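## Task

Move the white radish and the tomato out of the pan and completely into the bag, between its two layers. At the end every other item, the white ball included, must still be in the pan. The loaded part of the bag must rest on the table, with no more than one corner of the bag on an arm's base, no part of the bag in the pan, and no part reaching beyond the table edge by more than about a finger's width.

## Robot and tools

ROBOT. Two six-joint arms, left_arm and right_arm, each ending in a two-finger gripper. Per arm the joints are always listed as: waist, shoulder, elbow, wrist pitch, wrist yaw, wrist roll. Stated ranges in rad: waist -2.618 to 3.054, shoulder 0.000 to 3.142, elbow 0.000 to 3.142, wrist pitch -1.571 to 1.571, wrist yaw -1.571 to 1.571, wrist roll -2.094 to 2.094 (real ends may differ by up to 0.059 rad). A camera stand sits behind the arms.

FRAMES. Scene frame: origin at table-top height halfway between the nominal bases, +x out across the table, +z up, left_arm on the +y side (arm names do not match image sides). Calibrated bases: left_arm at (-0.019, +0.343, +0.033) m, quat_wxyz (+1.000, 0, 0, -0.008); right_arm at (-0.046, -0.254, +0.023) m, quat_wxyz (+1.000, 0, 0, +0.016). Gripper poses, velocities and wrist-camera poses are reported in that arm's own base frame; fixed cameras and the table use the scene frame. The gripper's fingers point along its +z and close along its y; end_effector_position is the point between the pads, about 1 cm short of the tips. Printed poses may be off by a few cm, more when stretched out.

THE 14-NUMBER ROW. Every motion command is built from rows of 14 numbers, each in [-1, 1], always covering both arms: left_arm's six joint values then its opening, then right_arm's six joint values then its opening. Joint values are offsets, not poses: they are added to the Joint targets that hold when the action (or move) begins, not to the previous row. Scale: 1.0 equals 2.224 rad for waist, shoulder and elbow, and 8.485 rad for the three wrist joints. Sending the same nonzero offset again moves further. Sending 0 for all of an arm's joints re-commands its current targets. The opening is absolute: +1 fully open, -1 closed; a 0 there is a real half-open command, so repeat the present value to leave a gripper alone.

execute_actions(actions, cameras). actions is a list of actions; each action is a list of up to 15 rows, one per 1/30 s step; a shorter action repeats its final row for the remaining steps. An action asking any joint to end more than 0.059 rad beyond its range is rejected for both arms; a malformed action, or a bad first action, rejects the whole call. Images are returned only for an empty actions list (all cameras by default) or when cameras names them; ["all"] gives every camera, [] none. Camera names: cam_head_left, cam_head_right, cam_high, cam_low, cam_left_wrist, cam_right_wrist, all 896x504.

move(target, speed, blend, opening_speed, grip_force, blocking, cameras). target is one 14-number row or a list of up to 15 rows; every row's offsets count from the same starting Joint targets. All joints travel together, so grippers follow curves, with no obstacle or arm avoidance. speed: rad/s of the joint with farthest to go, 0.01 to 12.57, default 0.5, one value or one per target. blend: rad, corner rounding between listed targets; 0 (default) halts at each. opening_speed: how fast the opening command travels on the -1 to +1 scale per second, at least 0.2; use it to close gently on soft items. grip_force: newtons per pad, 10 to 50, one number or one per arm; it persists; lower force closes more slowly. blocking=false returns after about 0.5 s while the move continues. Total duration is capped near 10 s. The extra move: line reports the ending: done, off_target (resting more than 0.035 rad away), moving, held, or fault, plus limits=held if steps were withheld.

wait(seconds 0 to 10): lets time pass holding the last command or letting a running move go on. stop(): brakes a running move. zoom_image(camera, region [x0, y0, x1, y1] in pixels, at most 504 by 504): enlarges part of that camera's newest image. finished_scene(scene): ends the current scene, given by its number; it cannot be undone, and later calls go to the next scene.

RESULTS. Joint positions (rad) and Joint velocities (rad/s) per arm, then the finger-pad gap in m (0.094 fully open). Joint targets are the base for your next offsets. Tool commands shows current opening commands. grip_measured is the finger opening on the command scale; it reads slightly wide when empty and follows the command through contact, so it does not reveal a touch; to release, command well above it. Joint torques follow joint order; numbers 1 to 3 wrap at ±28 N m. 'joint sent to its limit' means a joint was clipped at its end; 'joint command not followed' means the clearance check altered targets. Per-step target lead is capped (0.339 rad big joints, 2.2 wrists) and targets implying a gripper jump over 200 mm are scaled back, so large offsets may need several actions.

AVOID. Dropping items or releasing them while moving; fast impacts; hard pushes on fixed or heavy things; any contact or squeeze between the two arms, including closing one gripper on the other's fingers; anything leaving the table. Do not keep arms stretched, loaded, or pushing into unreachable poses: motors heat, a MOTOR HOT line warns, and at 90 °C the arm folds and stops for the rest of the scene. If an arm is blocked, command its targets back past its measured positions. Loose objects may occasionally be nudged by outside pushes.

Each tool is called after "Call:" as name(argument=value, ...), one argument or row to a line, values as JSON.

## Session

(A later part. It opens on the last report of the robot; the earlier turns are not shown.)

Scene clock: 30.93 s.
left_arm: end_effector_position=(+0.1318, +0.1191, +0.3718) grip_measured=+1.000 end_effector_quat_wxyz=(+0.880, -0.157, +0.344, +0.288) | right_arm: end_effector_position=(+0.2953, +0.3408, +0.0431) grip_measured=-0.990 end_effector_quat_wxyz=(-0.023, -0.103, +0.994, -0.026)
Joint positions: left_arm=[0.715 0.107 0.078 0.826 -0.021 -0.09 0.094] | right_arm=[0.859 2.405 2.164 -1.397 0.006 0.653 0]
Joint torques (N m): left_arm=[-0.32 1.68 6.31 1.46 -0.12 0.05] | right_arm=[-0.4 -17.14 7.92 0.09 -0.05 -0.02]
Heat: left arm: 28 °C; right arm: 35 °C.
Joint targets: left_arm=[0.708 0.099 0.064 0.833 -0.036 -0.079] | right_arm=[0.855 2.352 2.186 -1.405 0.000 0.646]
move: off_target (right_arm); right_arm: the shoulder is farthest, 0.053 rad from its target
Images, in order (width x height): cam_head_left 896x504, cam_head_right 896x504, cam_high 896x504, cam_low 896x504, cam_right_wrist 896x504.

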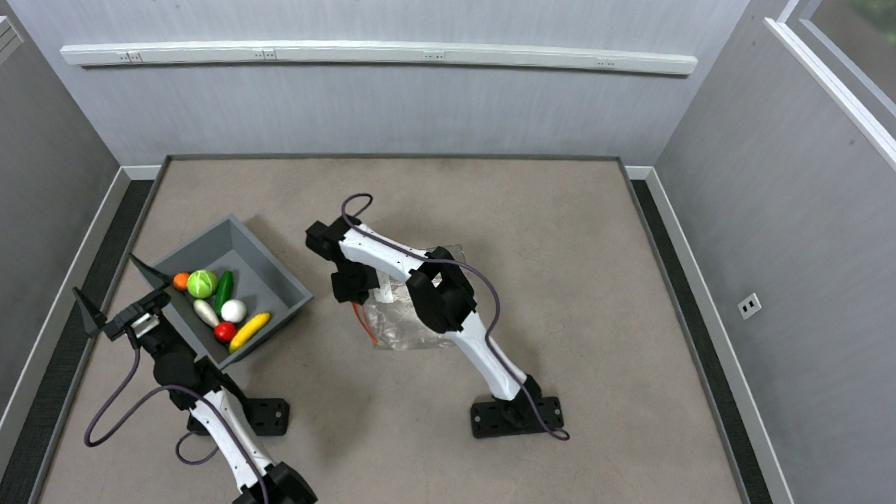

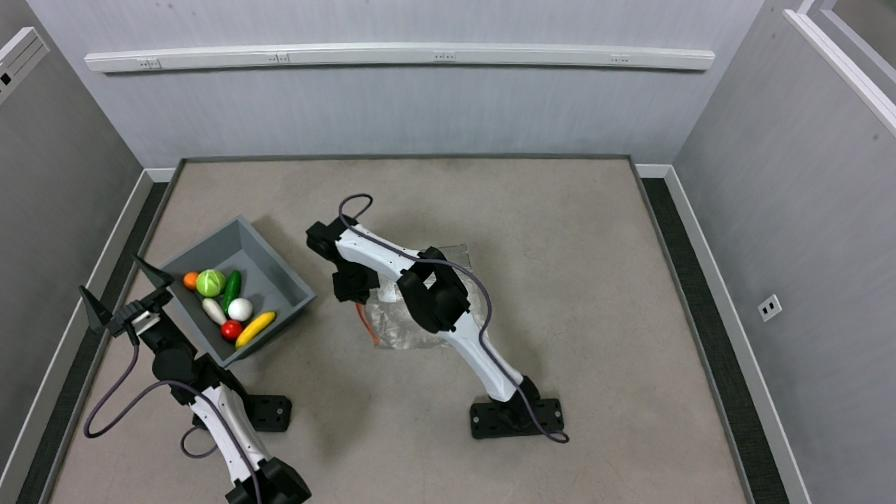

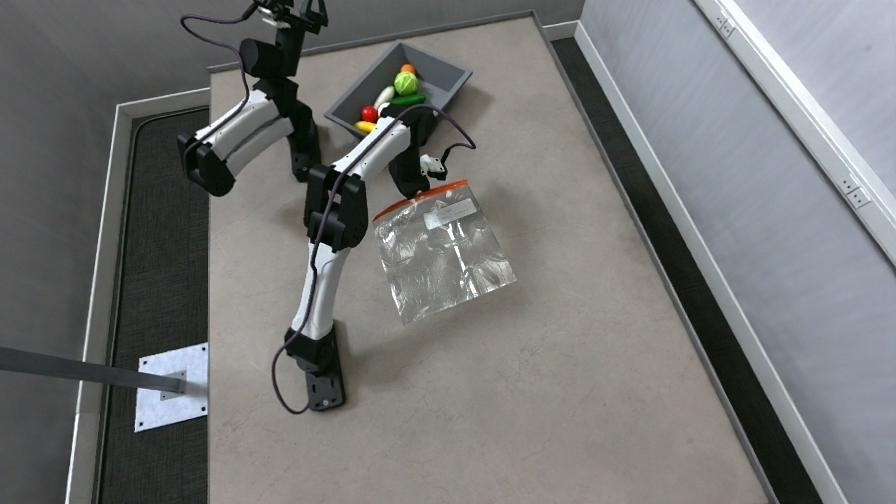

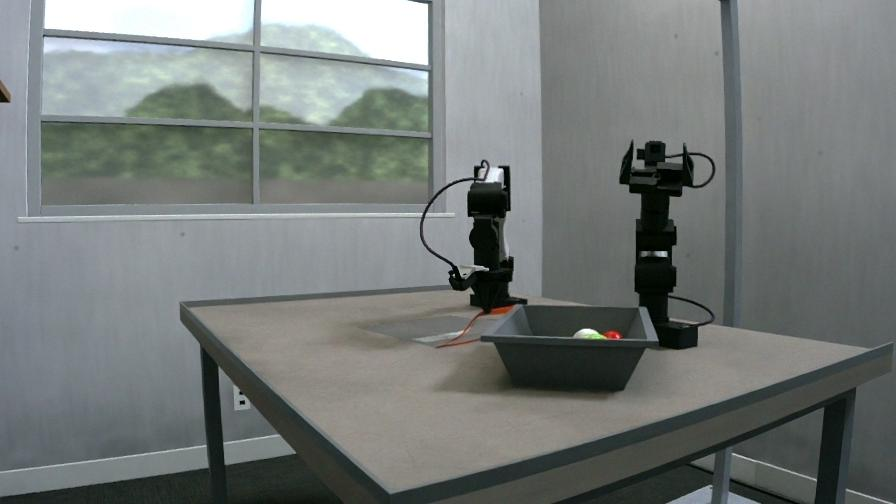

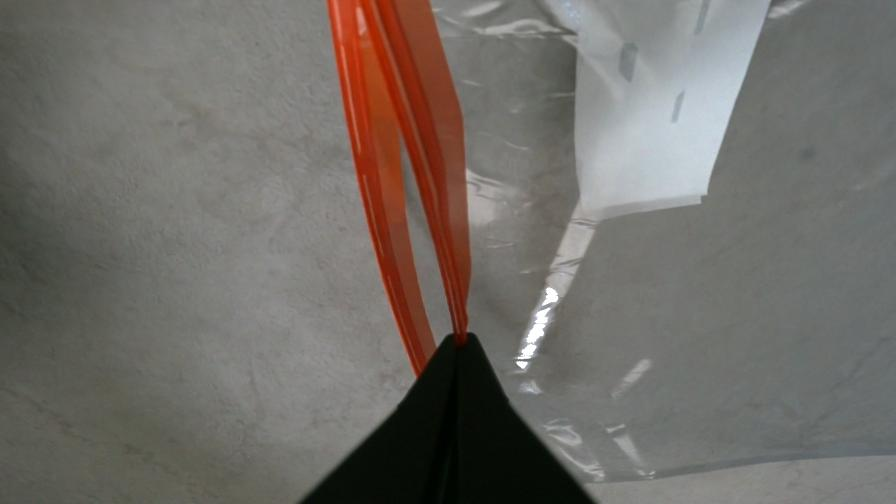

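Call:
move(
  target=[-0.2377, 0.5327, 0.4726, -0.2634, 0.0042, 0.0285, 0.5, 0, -0.036, 0, 0, 0, 0, -1],
  speed=1.2,
  cameras=["cam_right_wrist", "cam_left_wrist", "cam_high", "cam_low", "cam_head_left"],
)

Call:
zoom_image(
  camera="cam_low",
  region=[380, 260, 520, 360],
)

Call:
zoom_image(
  camera="cam_high",
  region=[340, 120, 540, 320],
)

Call:
zoom_image(
  camera="cam_left_wrist",
  region=[200, 0, 704, 504],
)

Scene clock: 35.87 s.
left_arm: end_effector_position=(+0.1909, +0.0382, +0.1330) grip_measured=+0.502 end_effector_quat_wxyz=(-0.001, -0.018, +1.000, +0.007) | right_arm: end_effector_position=(+0.2975, +0.3433, +0.0742) grip_measured=-0.990 end_effector_quat_wxyz=(+0.003, -0.103, +0.995, -0.002)
Joint positions: left_arm=[0.185 1.274 1.094 -1.39 -0.014 0.15 0.071] | right_arm=[0.859 2.333 2.164 -1.4 0.006 0.653 0]
Joint torques (N m): left_arm=[-0.27 -2.71 9.02 0.29 0.13 0.07] | right_arm=[-0.4 -17.42 8.1 0.2 -0.05 -0.04]
Heat: left arm: 29 °C; right arm: 40 °C.
Joint targets: left_arm=[0.179 1.284 1.115 -1.402 -0.001 0.163] | right_arm=[0.855 2.271 2.186 -1.405 0.000 0.646]
move: off_target (right_arm); right_arm: the shoulder is farthest, 0.061 rad from its target
Images, in order (width x height): cam_head_left 896x504, cam_high 896x504, cam_low 896x504, cam_left_wrist 896x504, cam_right_wrist 896x504.

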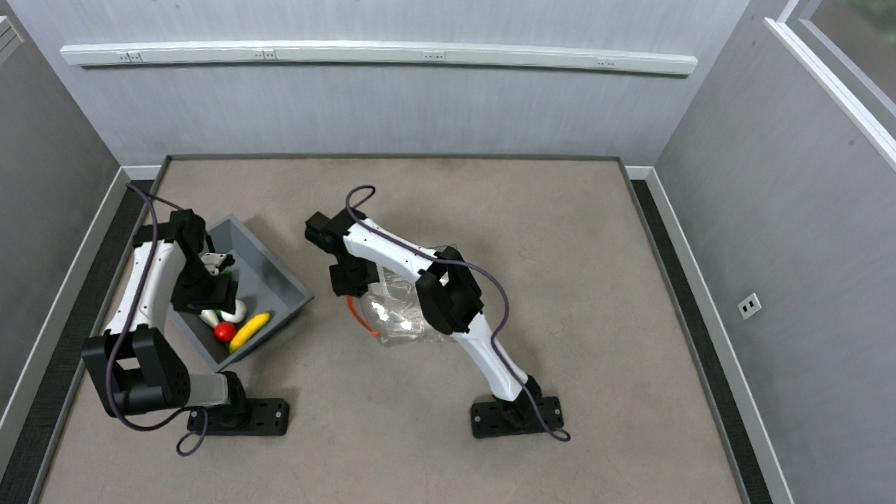

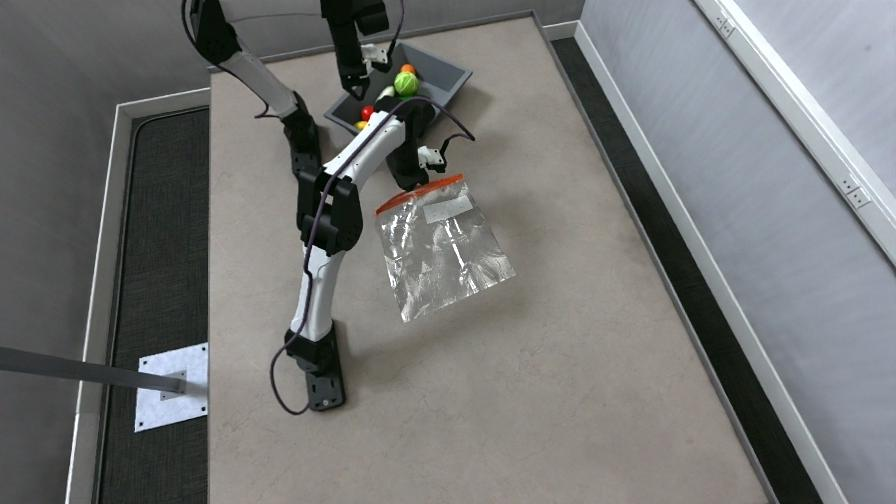

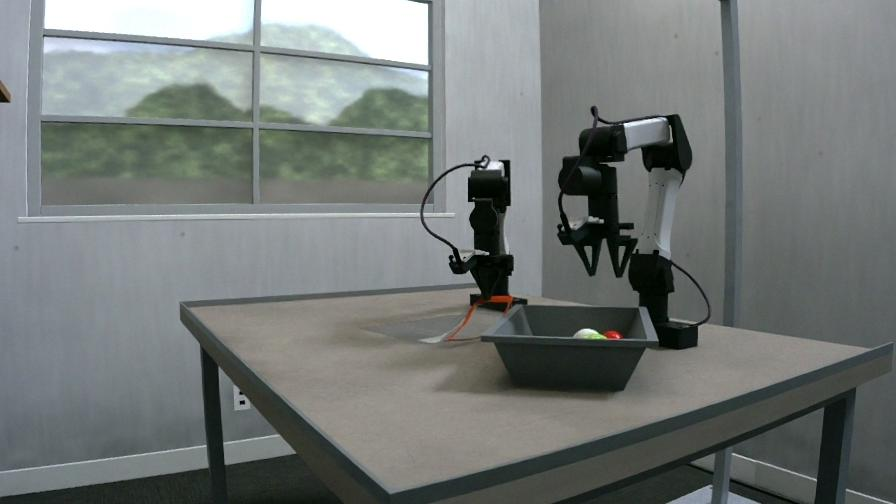

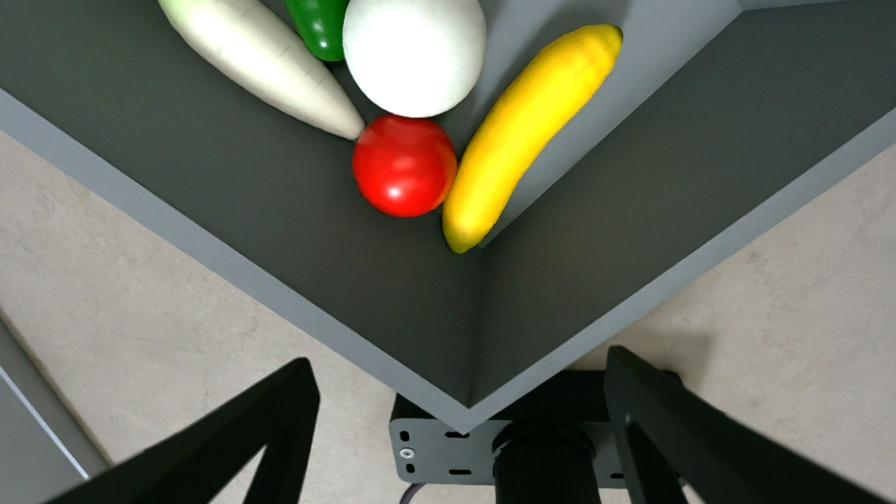

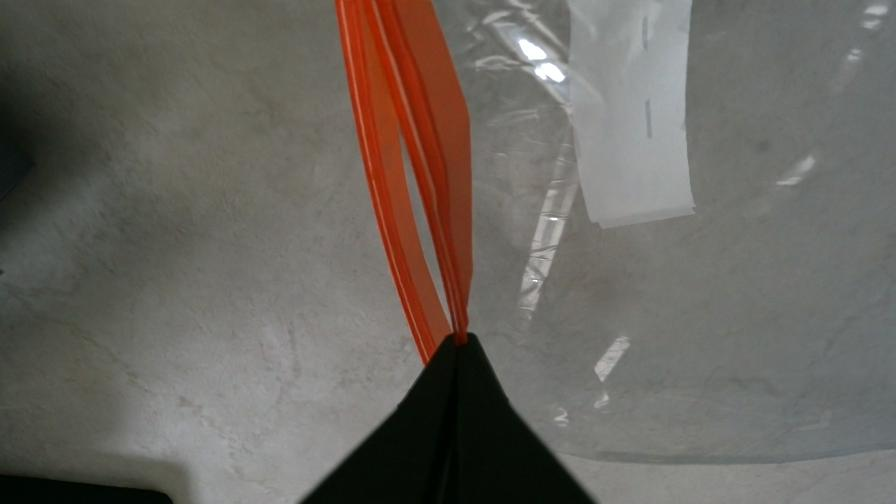

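Scaled by 3.600 from the camera's 896x504 image, which has a finer 1280x720 frame.

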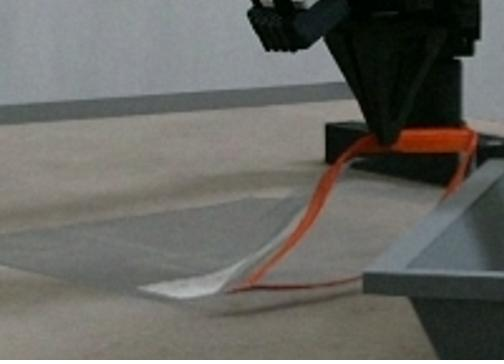

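Scaled by 2.520 from the camera's 896x504 image, which has a finer 1280x720 frame.

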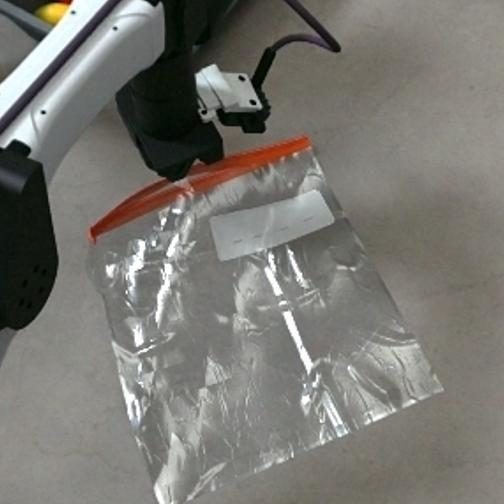

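Scaled by 1.000.

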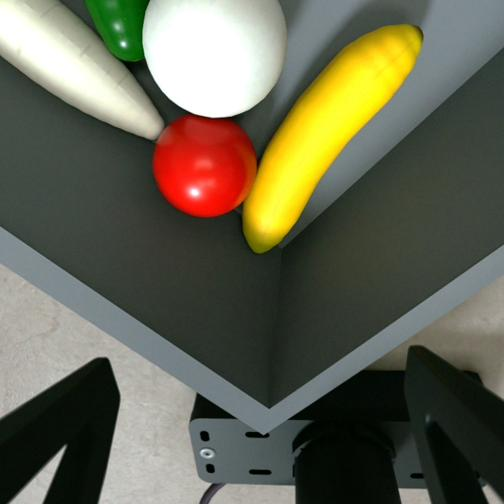

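Call:
move(
  target=[0.3268, 0.0065, -0.1455, 0.0352, 0.0508, 0.0138, 0.5, 0, 0.009, 0, 0, 0, 0, -1],
  speed=1.0,
  cameras=["cam_left_wrist", "cam_high", "cam_head_left"],
)

Scene clock: 41.57 s.
left_arm: end_effector_position=(+0.1694, +0.1005, +0.0722) grip_measured=+0.502 end_effector_quat_wxyz=(+0.101, -0.307, +0.929, -0.180) | right_arm: end_effector_position=(+0.2975, +0.3433, +0.0742) grip_measured=-0.990 end_effector_quat_wxyz=(+0.003, -0.103, +0.995, -0.002)
Joint positions: left_arm=[0.899 1.289 0.802 -1.114 0.415 0.267 0.071] | right_arm=[0.859 2.333 2.164 -1.4 0.006 0.653 0]
Joint torques (N m): left_arm=[0.72 -2.67 5.68 0.47 0.39 0.09] | right_arm=[-0.38 -15.68 8.1 0.2 -0.05 -0.03]
Heat: left arm: 30 °C; right arm: 45 °C.
Joint targets: left_arm=[0.906 1.298 0.791 -1.103 0.430 0.280] | right_arm=[0.855 2.291 2.186 -1.405 0.000 0.646]
move: off_target (right_arm); right_arm: the shoulder is farthest, 0.042 rad from its target
Images, in order (width x height): cam_head_left 896x504, cam_high 896x504, cam_left_wrist 896x504.

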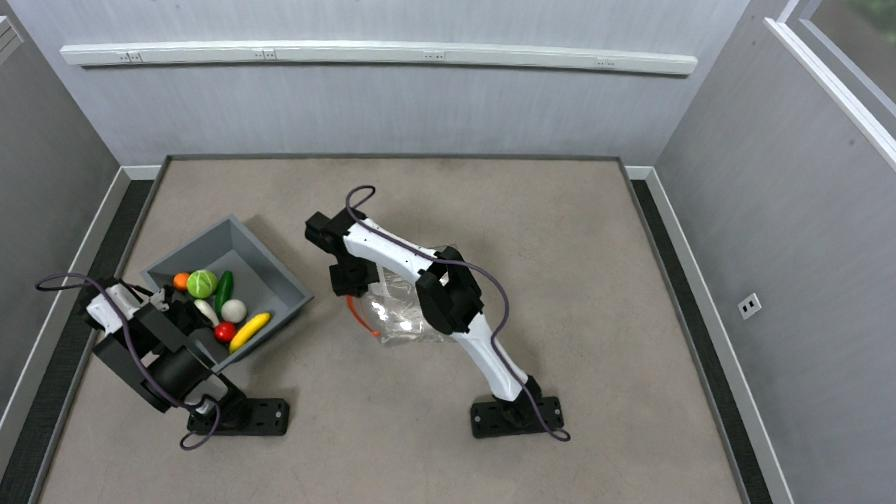

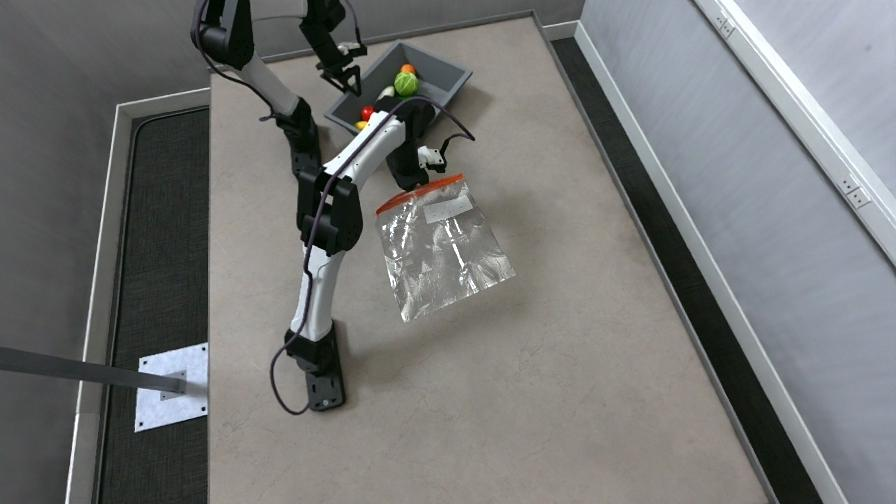

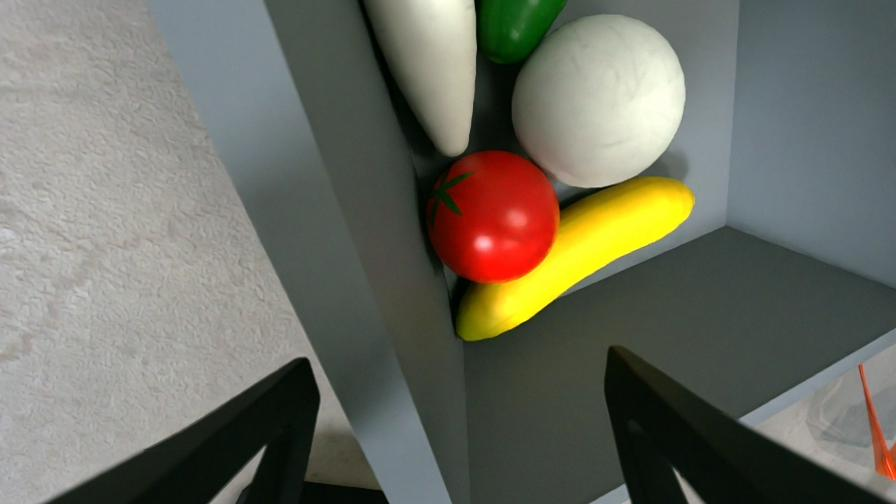

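Call:
move(
  target=[-0.0594, 0.0577, -0.0289, 0.0227, 0, -0.0573, 0.3, 0, 0.0189, 0, 0, 0, 0, -1],
  speed=0.6,
  cameras=["cam_left_wrist"],
)

Scene clock: 45.70 s.
left_arm: end_effector_position=(+0.1904, +0.0902, +0.0340) grip_measured=+0.302 end_effector_quat_wxyz=(+0.042, -0.461, +0.863, -0.203) | right_arm: end_effector_position=(+0.2975, +0.3433, +0.0742) grip_measured=-0.990 end_effector_quat_wxyz=(+0.003, -0.103, +0.995, -0.002)
Joint positions: left_arm=[0.782 1.416 0.737 -0.93 0.415 -0.192 0.061] | right_arm=[0.859 2.333 2.164 -1.4 0.006 0.653 0]
Joint torques (N m): left_arm=[-0.4 -3.32 5.39 0.54 0.38 -0.12] | right_arm=[-0.4 -11.99 8.13 0.2 -0.05 -0.03]
Heat: left arm: 29 °C; right arm: 46 °C.
Joint targets: left_arm=[0.774 1.427 0.727 -0.911 0.430 -0.206] | right_arm=[0.855 2.333 2.186 -1.405 0.000 0.646]
move: done
Images, in order (width x height): cam_left_wrist 896x504.

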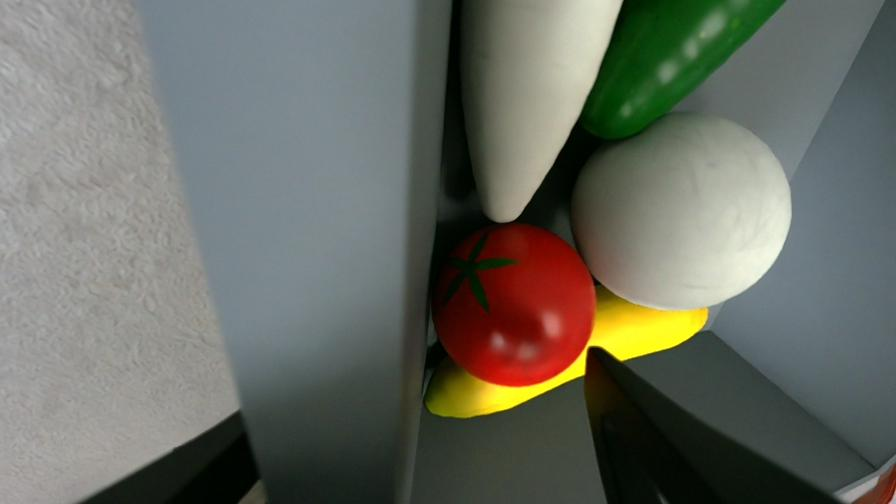

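Call:
move(
  target=[
    [0.0594, -0.058, 0.0288, -0.0226, 0, 0, 0.3, 0, 0, 0, 0, 0, 0, -1],
    [-0.2066, -0.0165, 0.0998, -0.0258, -0.0507, -0.0166, 0.3, 0, 0, 0, 0, 0, 0, -1],
  ],
  speed=[0.6, 1.2],
  blend=0.06,
  cameras=["cam_left_wrist"],
)

Scene clock: 49.50 s.
left_arm: end_effector_position=(+0.2074, +0.0657, +0.0728) grip_measured=+0.302 end_effector_quat_wxyz=(+0.003, -0.322, +0.947, -0.008) | right_arm: end_effector_position=(+0.2975, +0.3433, +0.0742) grip_measured=-0.990 end_effector_quat_wxyz=(+0.003, -0.103, +0.995, -0.002)
Joint positions: left_arm=[0.32 1.377 0.93 -1.118 0.017 -0.335 0.061] | right_arm=[0.859 2.333 2.164 -1.4 0.006 0.653 0]
Joint torques (N m): left_arm=[-0.23 -3.23 8.73 0.31 -0.17 -0.15] | right_arm=[-0.42 -11.97 8.12 0.21 -0.05 -0.04]
Heat: left arm: 29 °C; right arm: 47 °C.
Joint targets: left_arm=[0.314 1.390 0.949 -1.130 0.000 -0.347] | right_arm=[0.855 2.333 2.186 -1.405 0.000 0.646]
move: done
Images, in order (width x height): cam_left_wrist 896x504.

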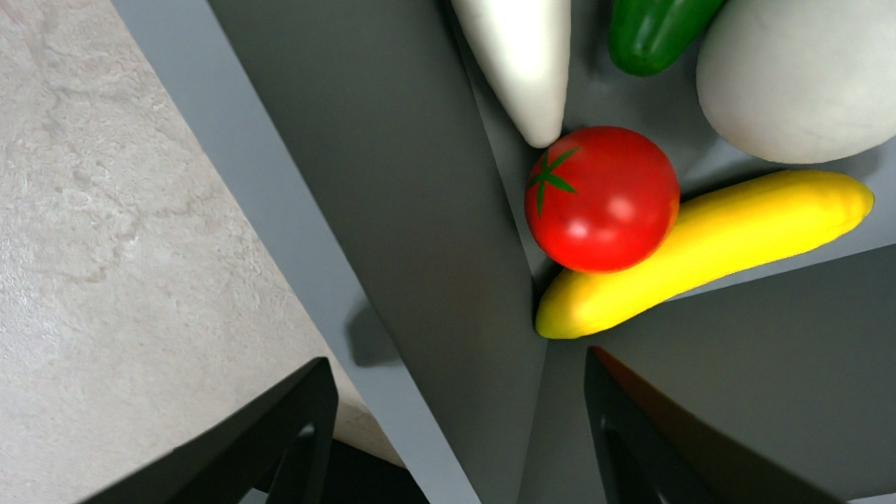

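Call:
wait(
  seconds=0.1,
  cameras=["cam_head_left", "cam_high", "cam_low"],
)

Call:
zoom_image(
  camera="cam_head_left",
  region=[130, 190, 400, 390],
)

Scene clock: 50.10 s.
left_arm: end_effector_position=(+0.2073, +0.0658, +0.0728) grip_measured=+0.302 end_effector_quat_wxyz=(+0.003, -0.322, +0.947, -0.008) | right_arm: end_effector_position=(+0.2975, +0.3433, +0.0742) grip_measured=-0.990 end_effector_quat_wxyz=(+0.003, -0.103, +0.995, -0.002)
Joint positions: left_arm=[0.32 1.377 0.93 -1.118 0.016 -0.335 0.061] | right_arm=[0.859 2.333 2.164 -1.4 0.006 0.653 0]
Joint torques (N m): left_arm=[-0.25 -3.26 8.73 0.29 -0.15 -0.16] | right_arm=[-0.39 -11.97 8.12 0.21 -0.05 -0.03]
Heat: left arm: 30 °C; right arm: 47 °C.
Joint targets: left_arm=[0.314 1.390 0.949 -1.130 0.000 -0.347] | right_arm=[0.855 2.333 2.186 -1.405 0.000 0.646]
Tool commands: left_gripper/opening=+0.3 right_gripper/opening=-1.0
wait: 0.10 s; at rest from the start
Images, in order (width x height): cam_head_left 896x504, cam_high 896x504, cam_low 896x504.

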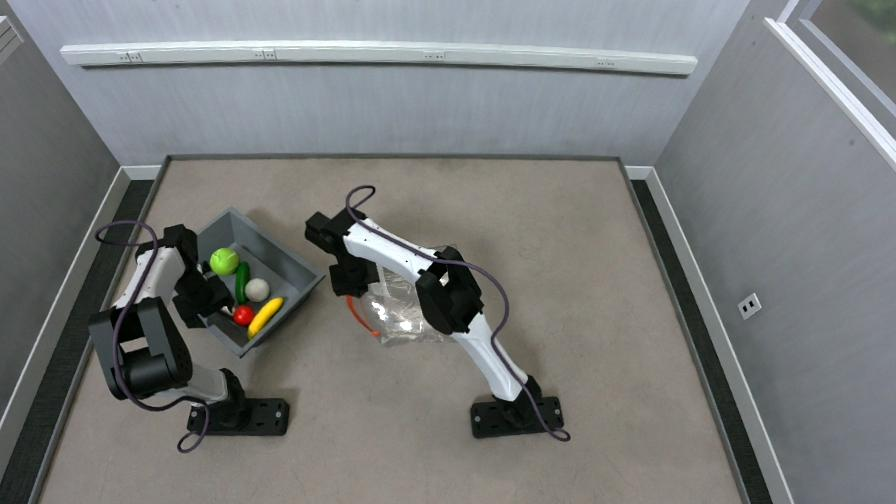

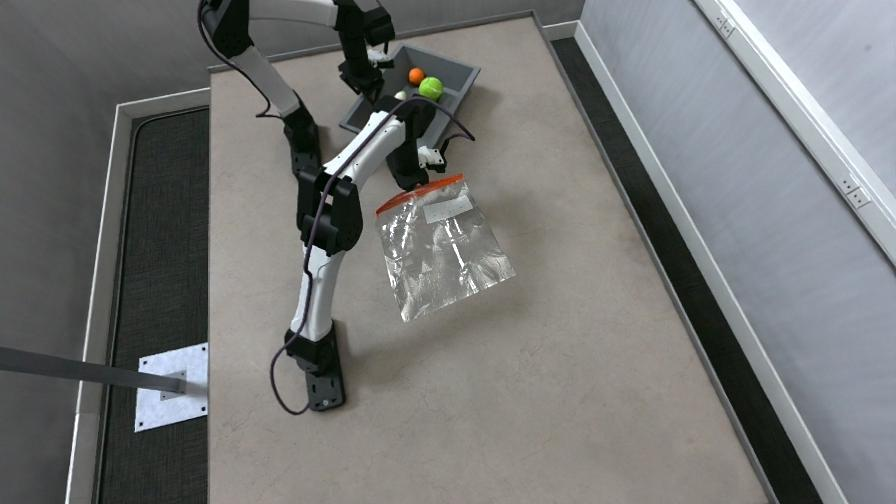

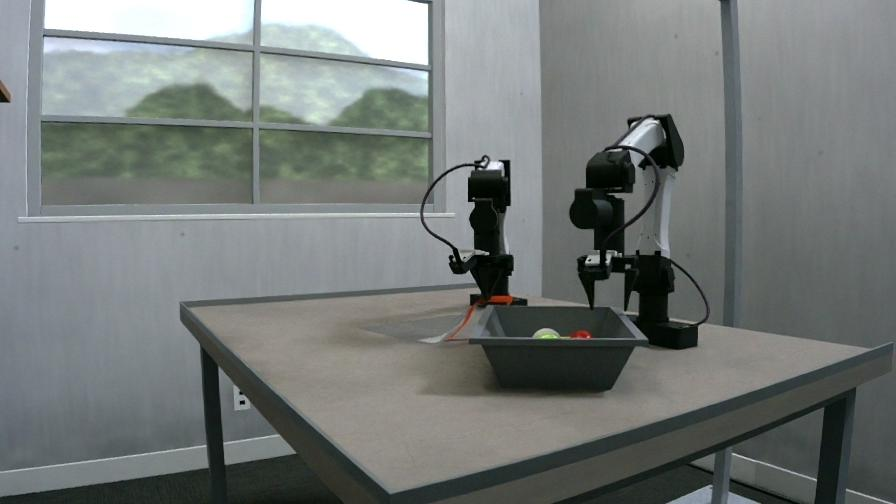

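Scaled by 1.867 from the camera's 896x504 image, which has a finer 1280x720 frame.

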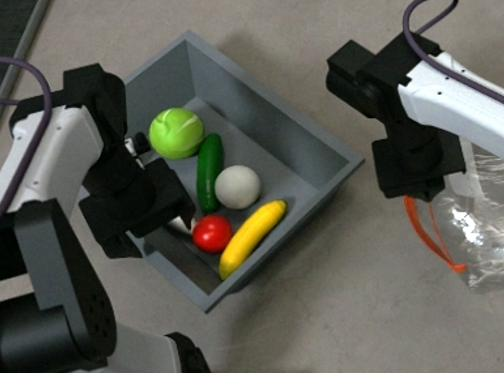

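Call:
move(
  target=[-0.0667, 0.0657, 0.0488, 0.0045, -0.0018, -0.0681, 0.3, 0, 0, 0, 0, 0, 0, -1],
  speed=0.8,
  cameras=["cam_left_wrist"],
)

Scene clock: 52.50 s.
left_arm: end_effector_position=(+0.2444, +0.0420, +0.0679) grip_measured=+0.302 end_effector_quat_wxyz=(-0.008, -0.515, +0.857, +0.002) | right_arm: end_effector_position=(+0.2975, +0.3433, +0.0742) grip_measured=-0.990 end_effector_quat_wxyz=(+0.003, -0.103, +0.995, -0.002)
Joint positions: left_arm=[0.171 1.523 1.037 -1.101 0.001 -0.912 0.061] | right_arm=[0.859 2.333 2.164 -1.4 0.006 0.653 0]
Joint torques (N m): left_arm=[-0.17 -4.42 8.76 0.46 -0.2 -0.15] | right_arm=[-0.42 -11.97 8.12 0.21 -0.05 -0.02]
Heat: left arm: 30 °C; right arm: 47 °C.
Joint targets: left_arm=[0.166 1.536 1.057 -1.092 -0.015 -0.925] | right_arm=[0.855 2.333 2.186 -1.405 0.000 0.646]
move: done
Images, in order (width x height): cam_left_wrist 896x504.

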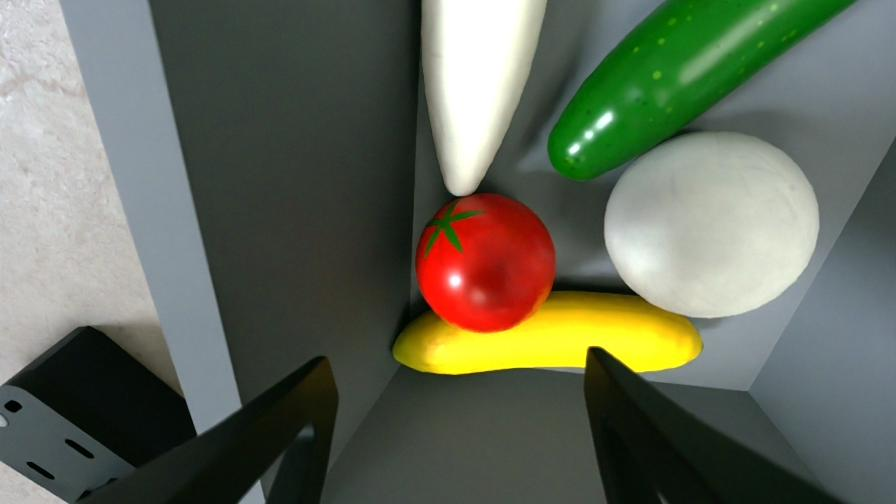

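Call:
move(
  target=[
    [-0.0191, 0.0454, -0.0836, 0.0354, 0, -0.005, 0.3, 0, 0, 0, 0, 0, 0, -1],
    [-0.0191, 0.0454, -0.0836, 0.0354, 0, -0.005, 0.0, 0, 0, 0, 0, 0, 0, -1],
  ],
  speed=0.4,
  grip_force=[20, 50],
  opening_speed=0.6,
  cameras=["cam_left_wrist"],
)

Scene clock: 56.53 s.
left_arm: end_effector_position=(+0.2591, +0.0338, +0.0072) grip_measured=+0.008 end_effector_quat_wxyz=(+0.011, -0.516, +0.856, -0.005) | right_arm: end_effector_position=(+0.2975, +0.3433, +0.0742) grip_measured=-0.990 end_effector_quat_wxyz=(+0.003, -0.103, +0.995, -0.002)
Joint positions: left_arm=[0.13 1.625 0.88 -0.801 0 -0.955 0.047] | right_arm=[0.859 2.333 2.164 -1.4 0.006 0.653 0]
Joint torques (N m): left_arm=[-0.28 -5.04 5.33 0.55 -0.18 -0.15] | right_arm=[-0.39 -12 8.09 0.21 -0.05 -0.03]
Heat: left arm: 30 °C; right arm: 47 °C.
Joint targets: left_arm=[0.123 1.637 0.872 -0.791 -0.015 -0.967] | right_arm=[0.855 2.333 2.186 -1.405 0.000 0.646]
grip_force (N): 20, 50
move: done
Images, in order (width x height): cam_left_wrist 896x504.

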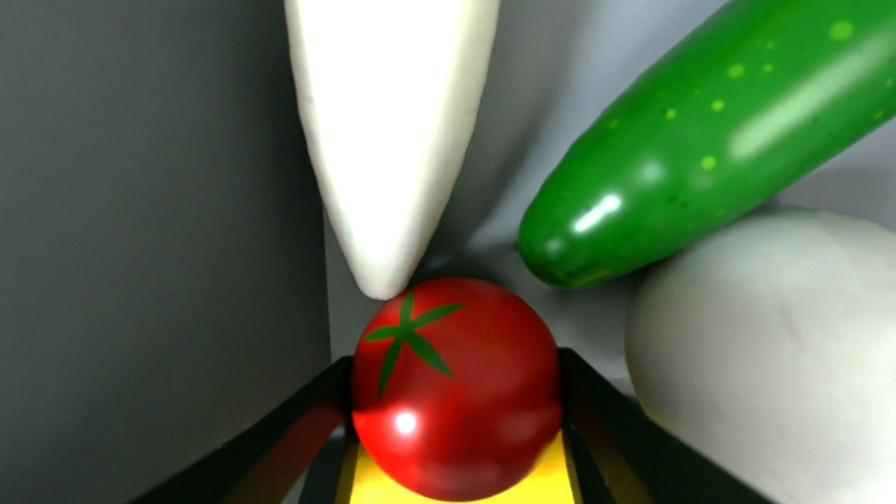

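Call:
move(
  target=[
    [0, -0.0362, 0.0923, -0.0354, 0, 0, -0.08, -0.0067, -0.1306, -0.2317, 0.0552, 0, -0.0054, -1],
    [0, -0.0484, 0.1886, -0.0639, 0, 0, -0.08, -0.0148, -0.2346, -0.4222, 0.1087, 0, -0.0125, -1],
    [0, -0.0484, 0.1886, -0.0639, 0, 0, -0.08, -0.0231, -0.3028, -0.5806, 0.1632, 0, -0.0231, -1],
  ],
  speed=0.6,
  blend=0.06,
  cameras=["all"],
)

Call:
zoom_image(
  camera="cam_high",
  region=[300, 60, 540, 330],
)

Call:
zoom_image(
  camera="cam_head_left",
  region=[180, 190, 480, 390],
)

Call:
zoom_image(
  camera="cam_low",
  region=[360, 230, 660, 400],
)

Scene clock: 66.57 s.
left_arm: end_effector_position=(+0.2572, +0.0335, +0.1205) grip_measured=-0.004 end_effector_quat_wxyz=(-0.012, -0.516, +0.856, +0.005) | right_arm: end_effector_position=(+0.2990, +0.3122, +0.0546) grip_measured=-0.990 end_effector_quat_wxyz=(+0.287, -0.162, +0.921, +0.208)
Joint positions: left_arm=[0.13 1.548 1.272 -1.322 0 -0.955 0.047] | right_arm=[0.81 1.703 0.898 -0.042 0.006 0.458 0]
Joint torques (N m): left_arm=[-0.28 -7.24 8.8 0.18 -0.2 -0.16] | right_arm=[-0.61 -11.12 5.97 1.66 -0.06 -0.05]
Heat: left arm: 30 °C; right arm: 48 °C.
Joint targets: left_arm=[0.123 1.529 1.291 -1.334 -0.015 -0.967] | right_arm=[0.803 1.660 0.895 -0.021 0.000 0.450]
grip_force (N): 20, 50
move: off_target (right_arm); right_arm: the shoulder is farthest, 0.043 rad from its target

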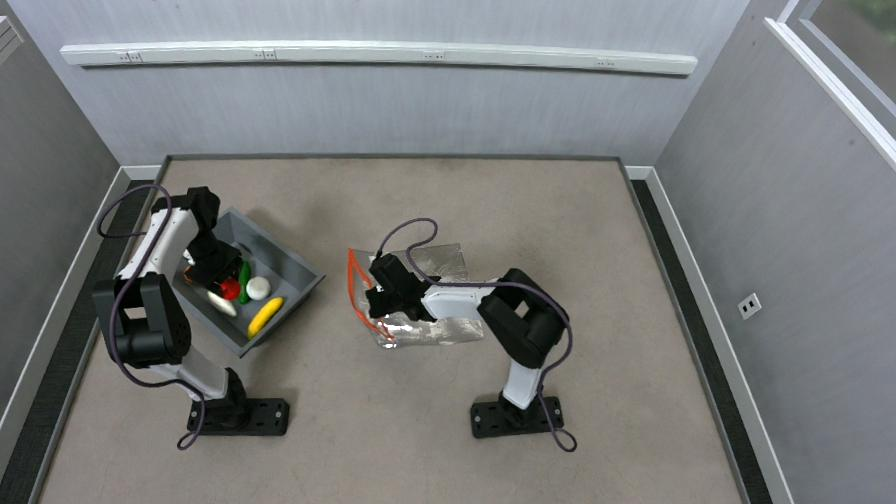

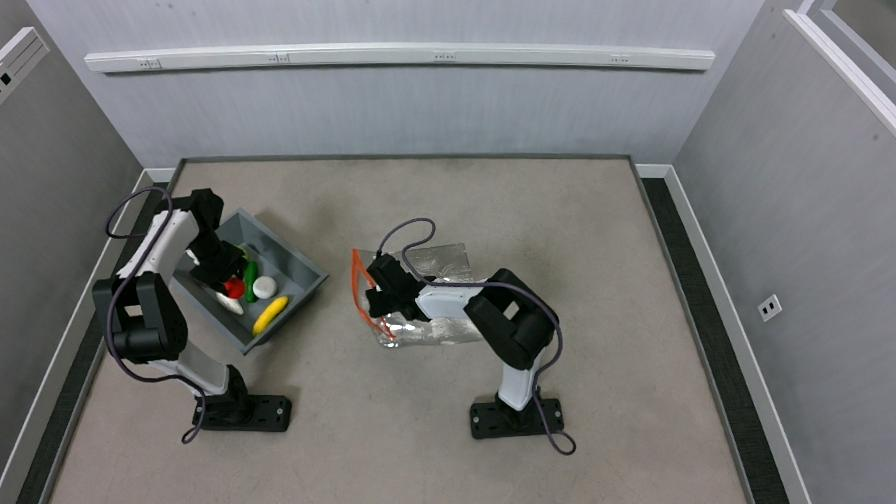

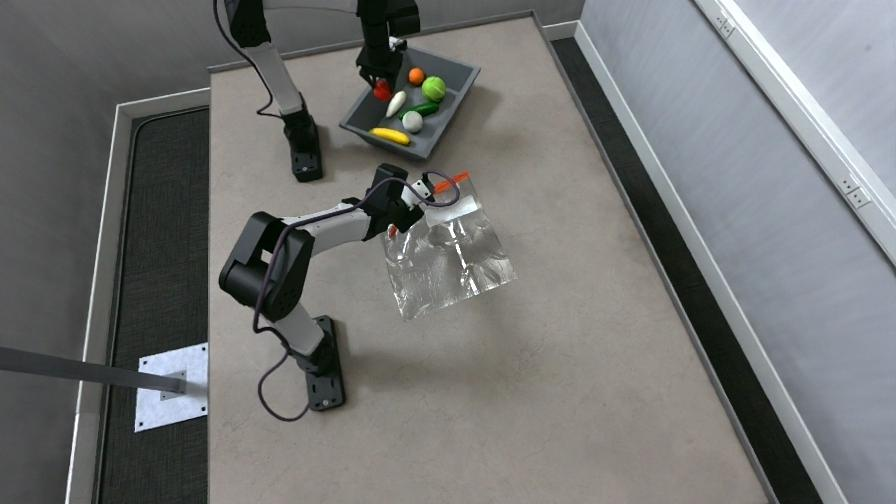

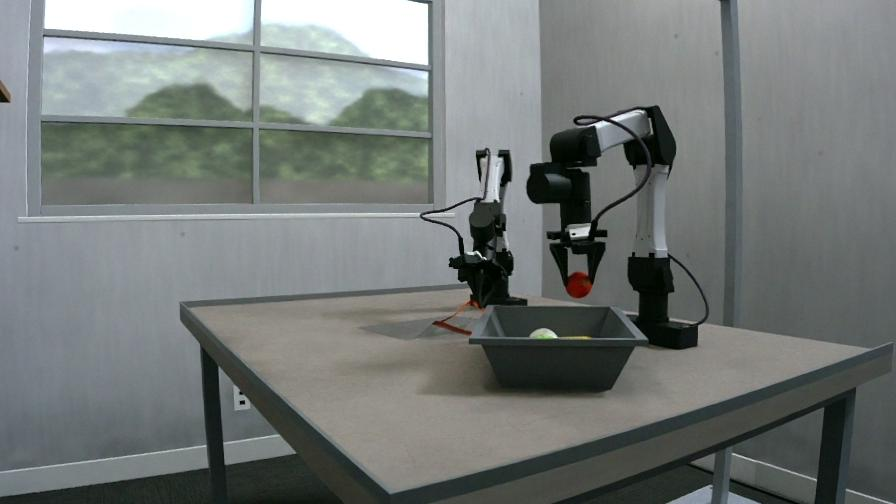

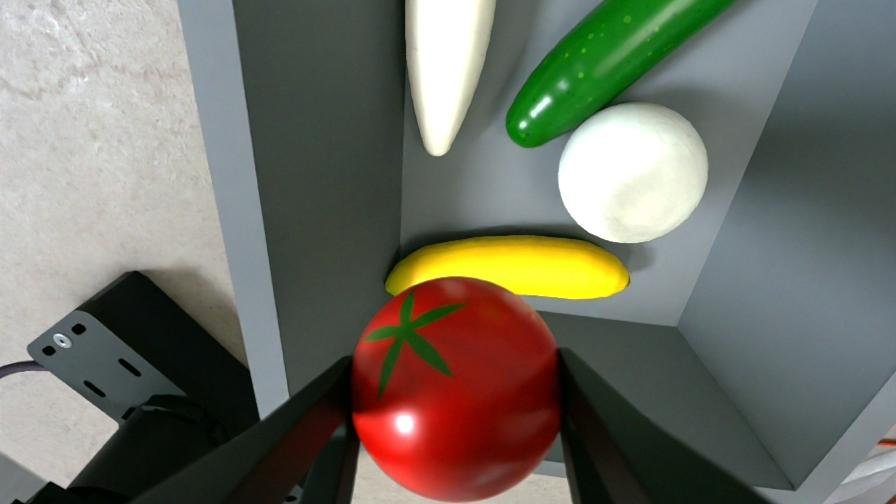

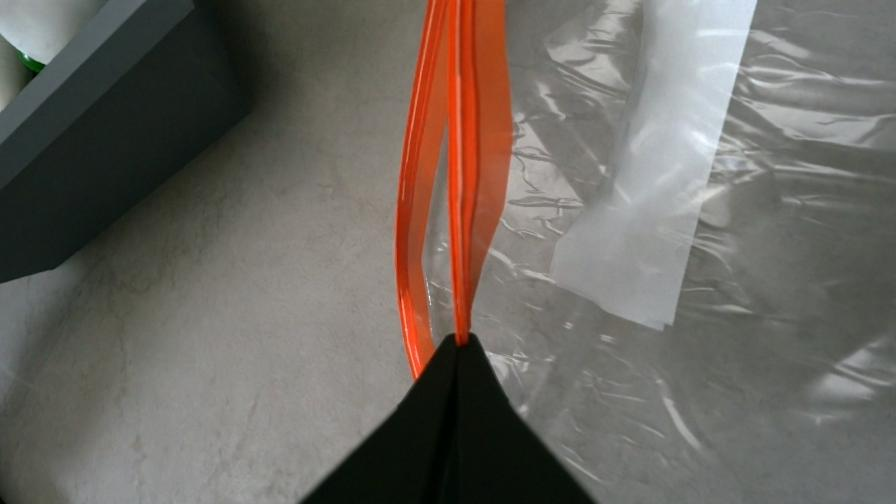

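Scaled by 1.867 from the camera's 896x504 image, which has a finer 1280x720 frame.

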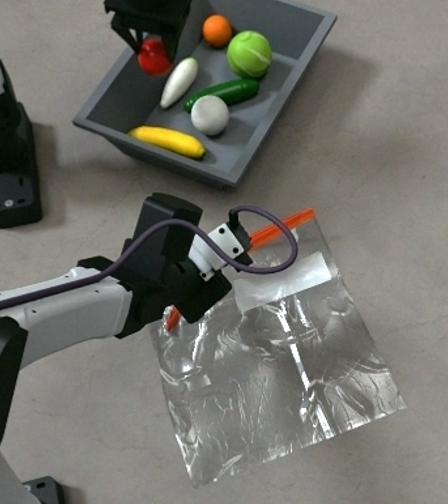

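Scaled by 1.680 from the camera's 896x504 image, which has a finer 1280x720 frame.

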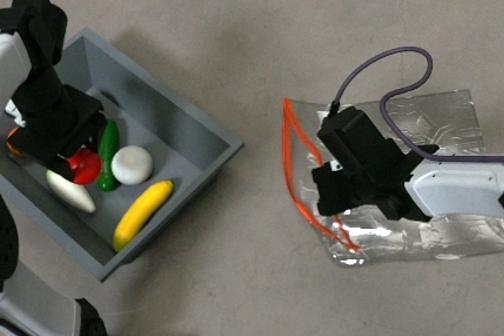

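Scaled by 1.680 from the camera's 896x504 image, which has a finer 1280x720 frame.

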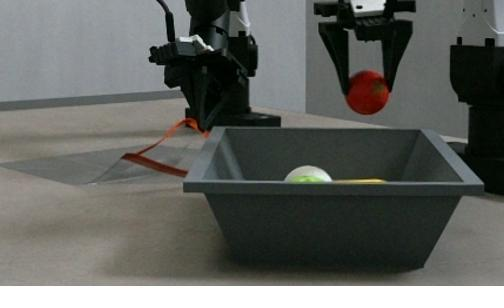

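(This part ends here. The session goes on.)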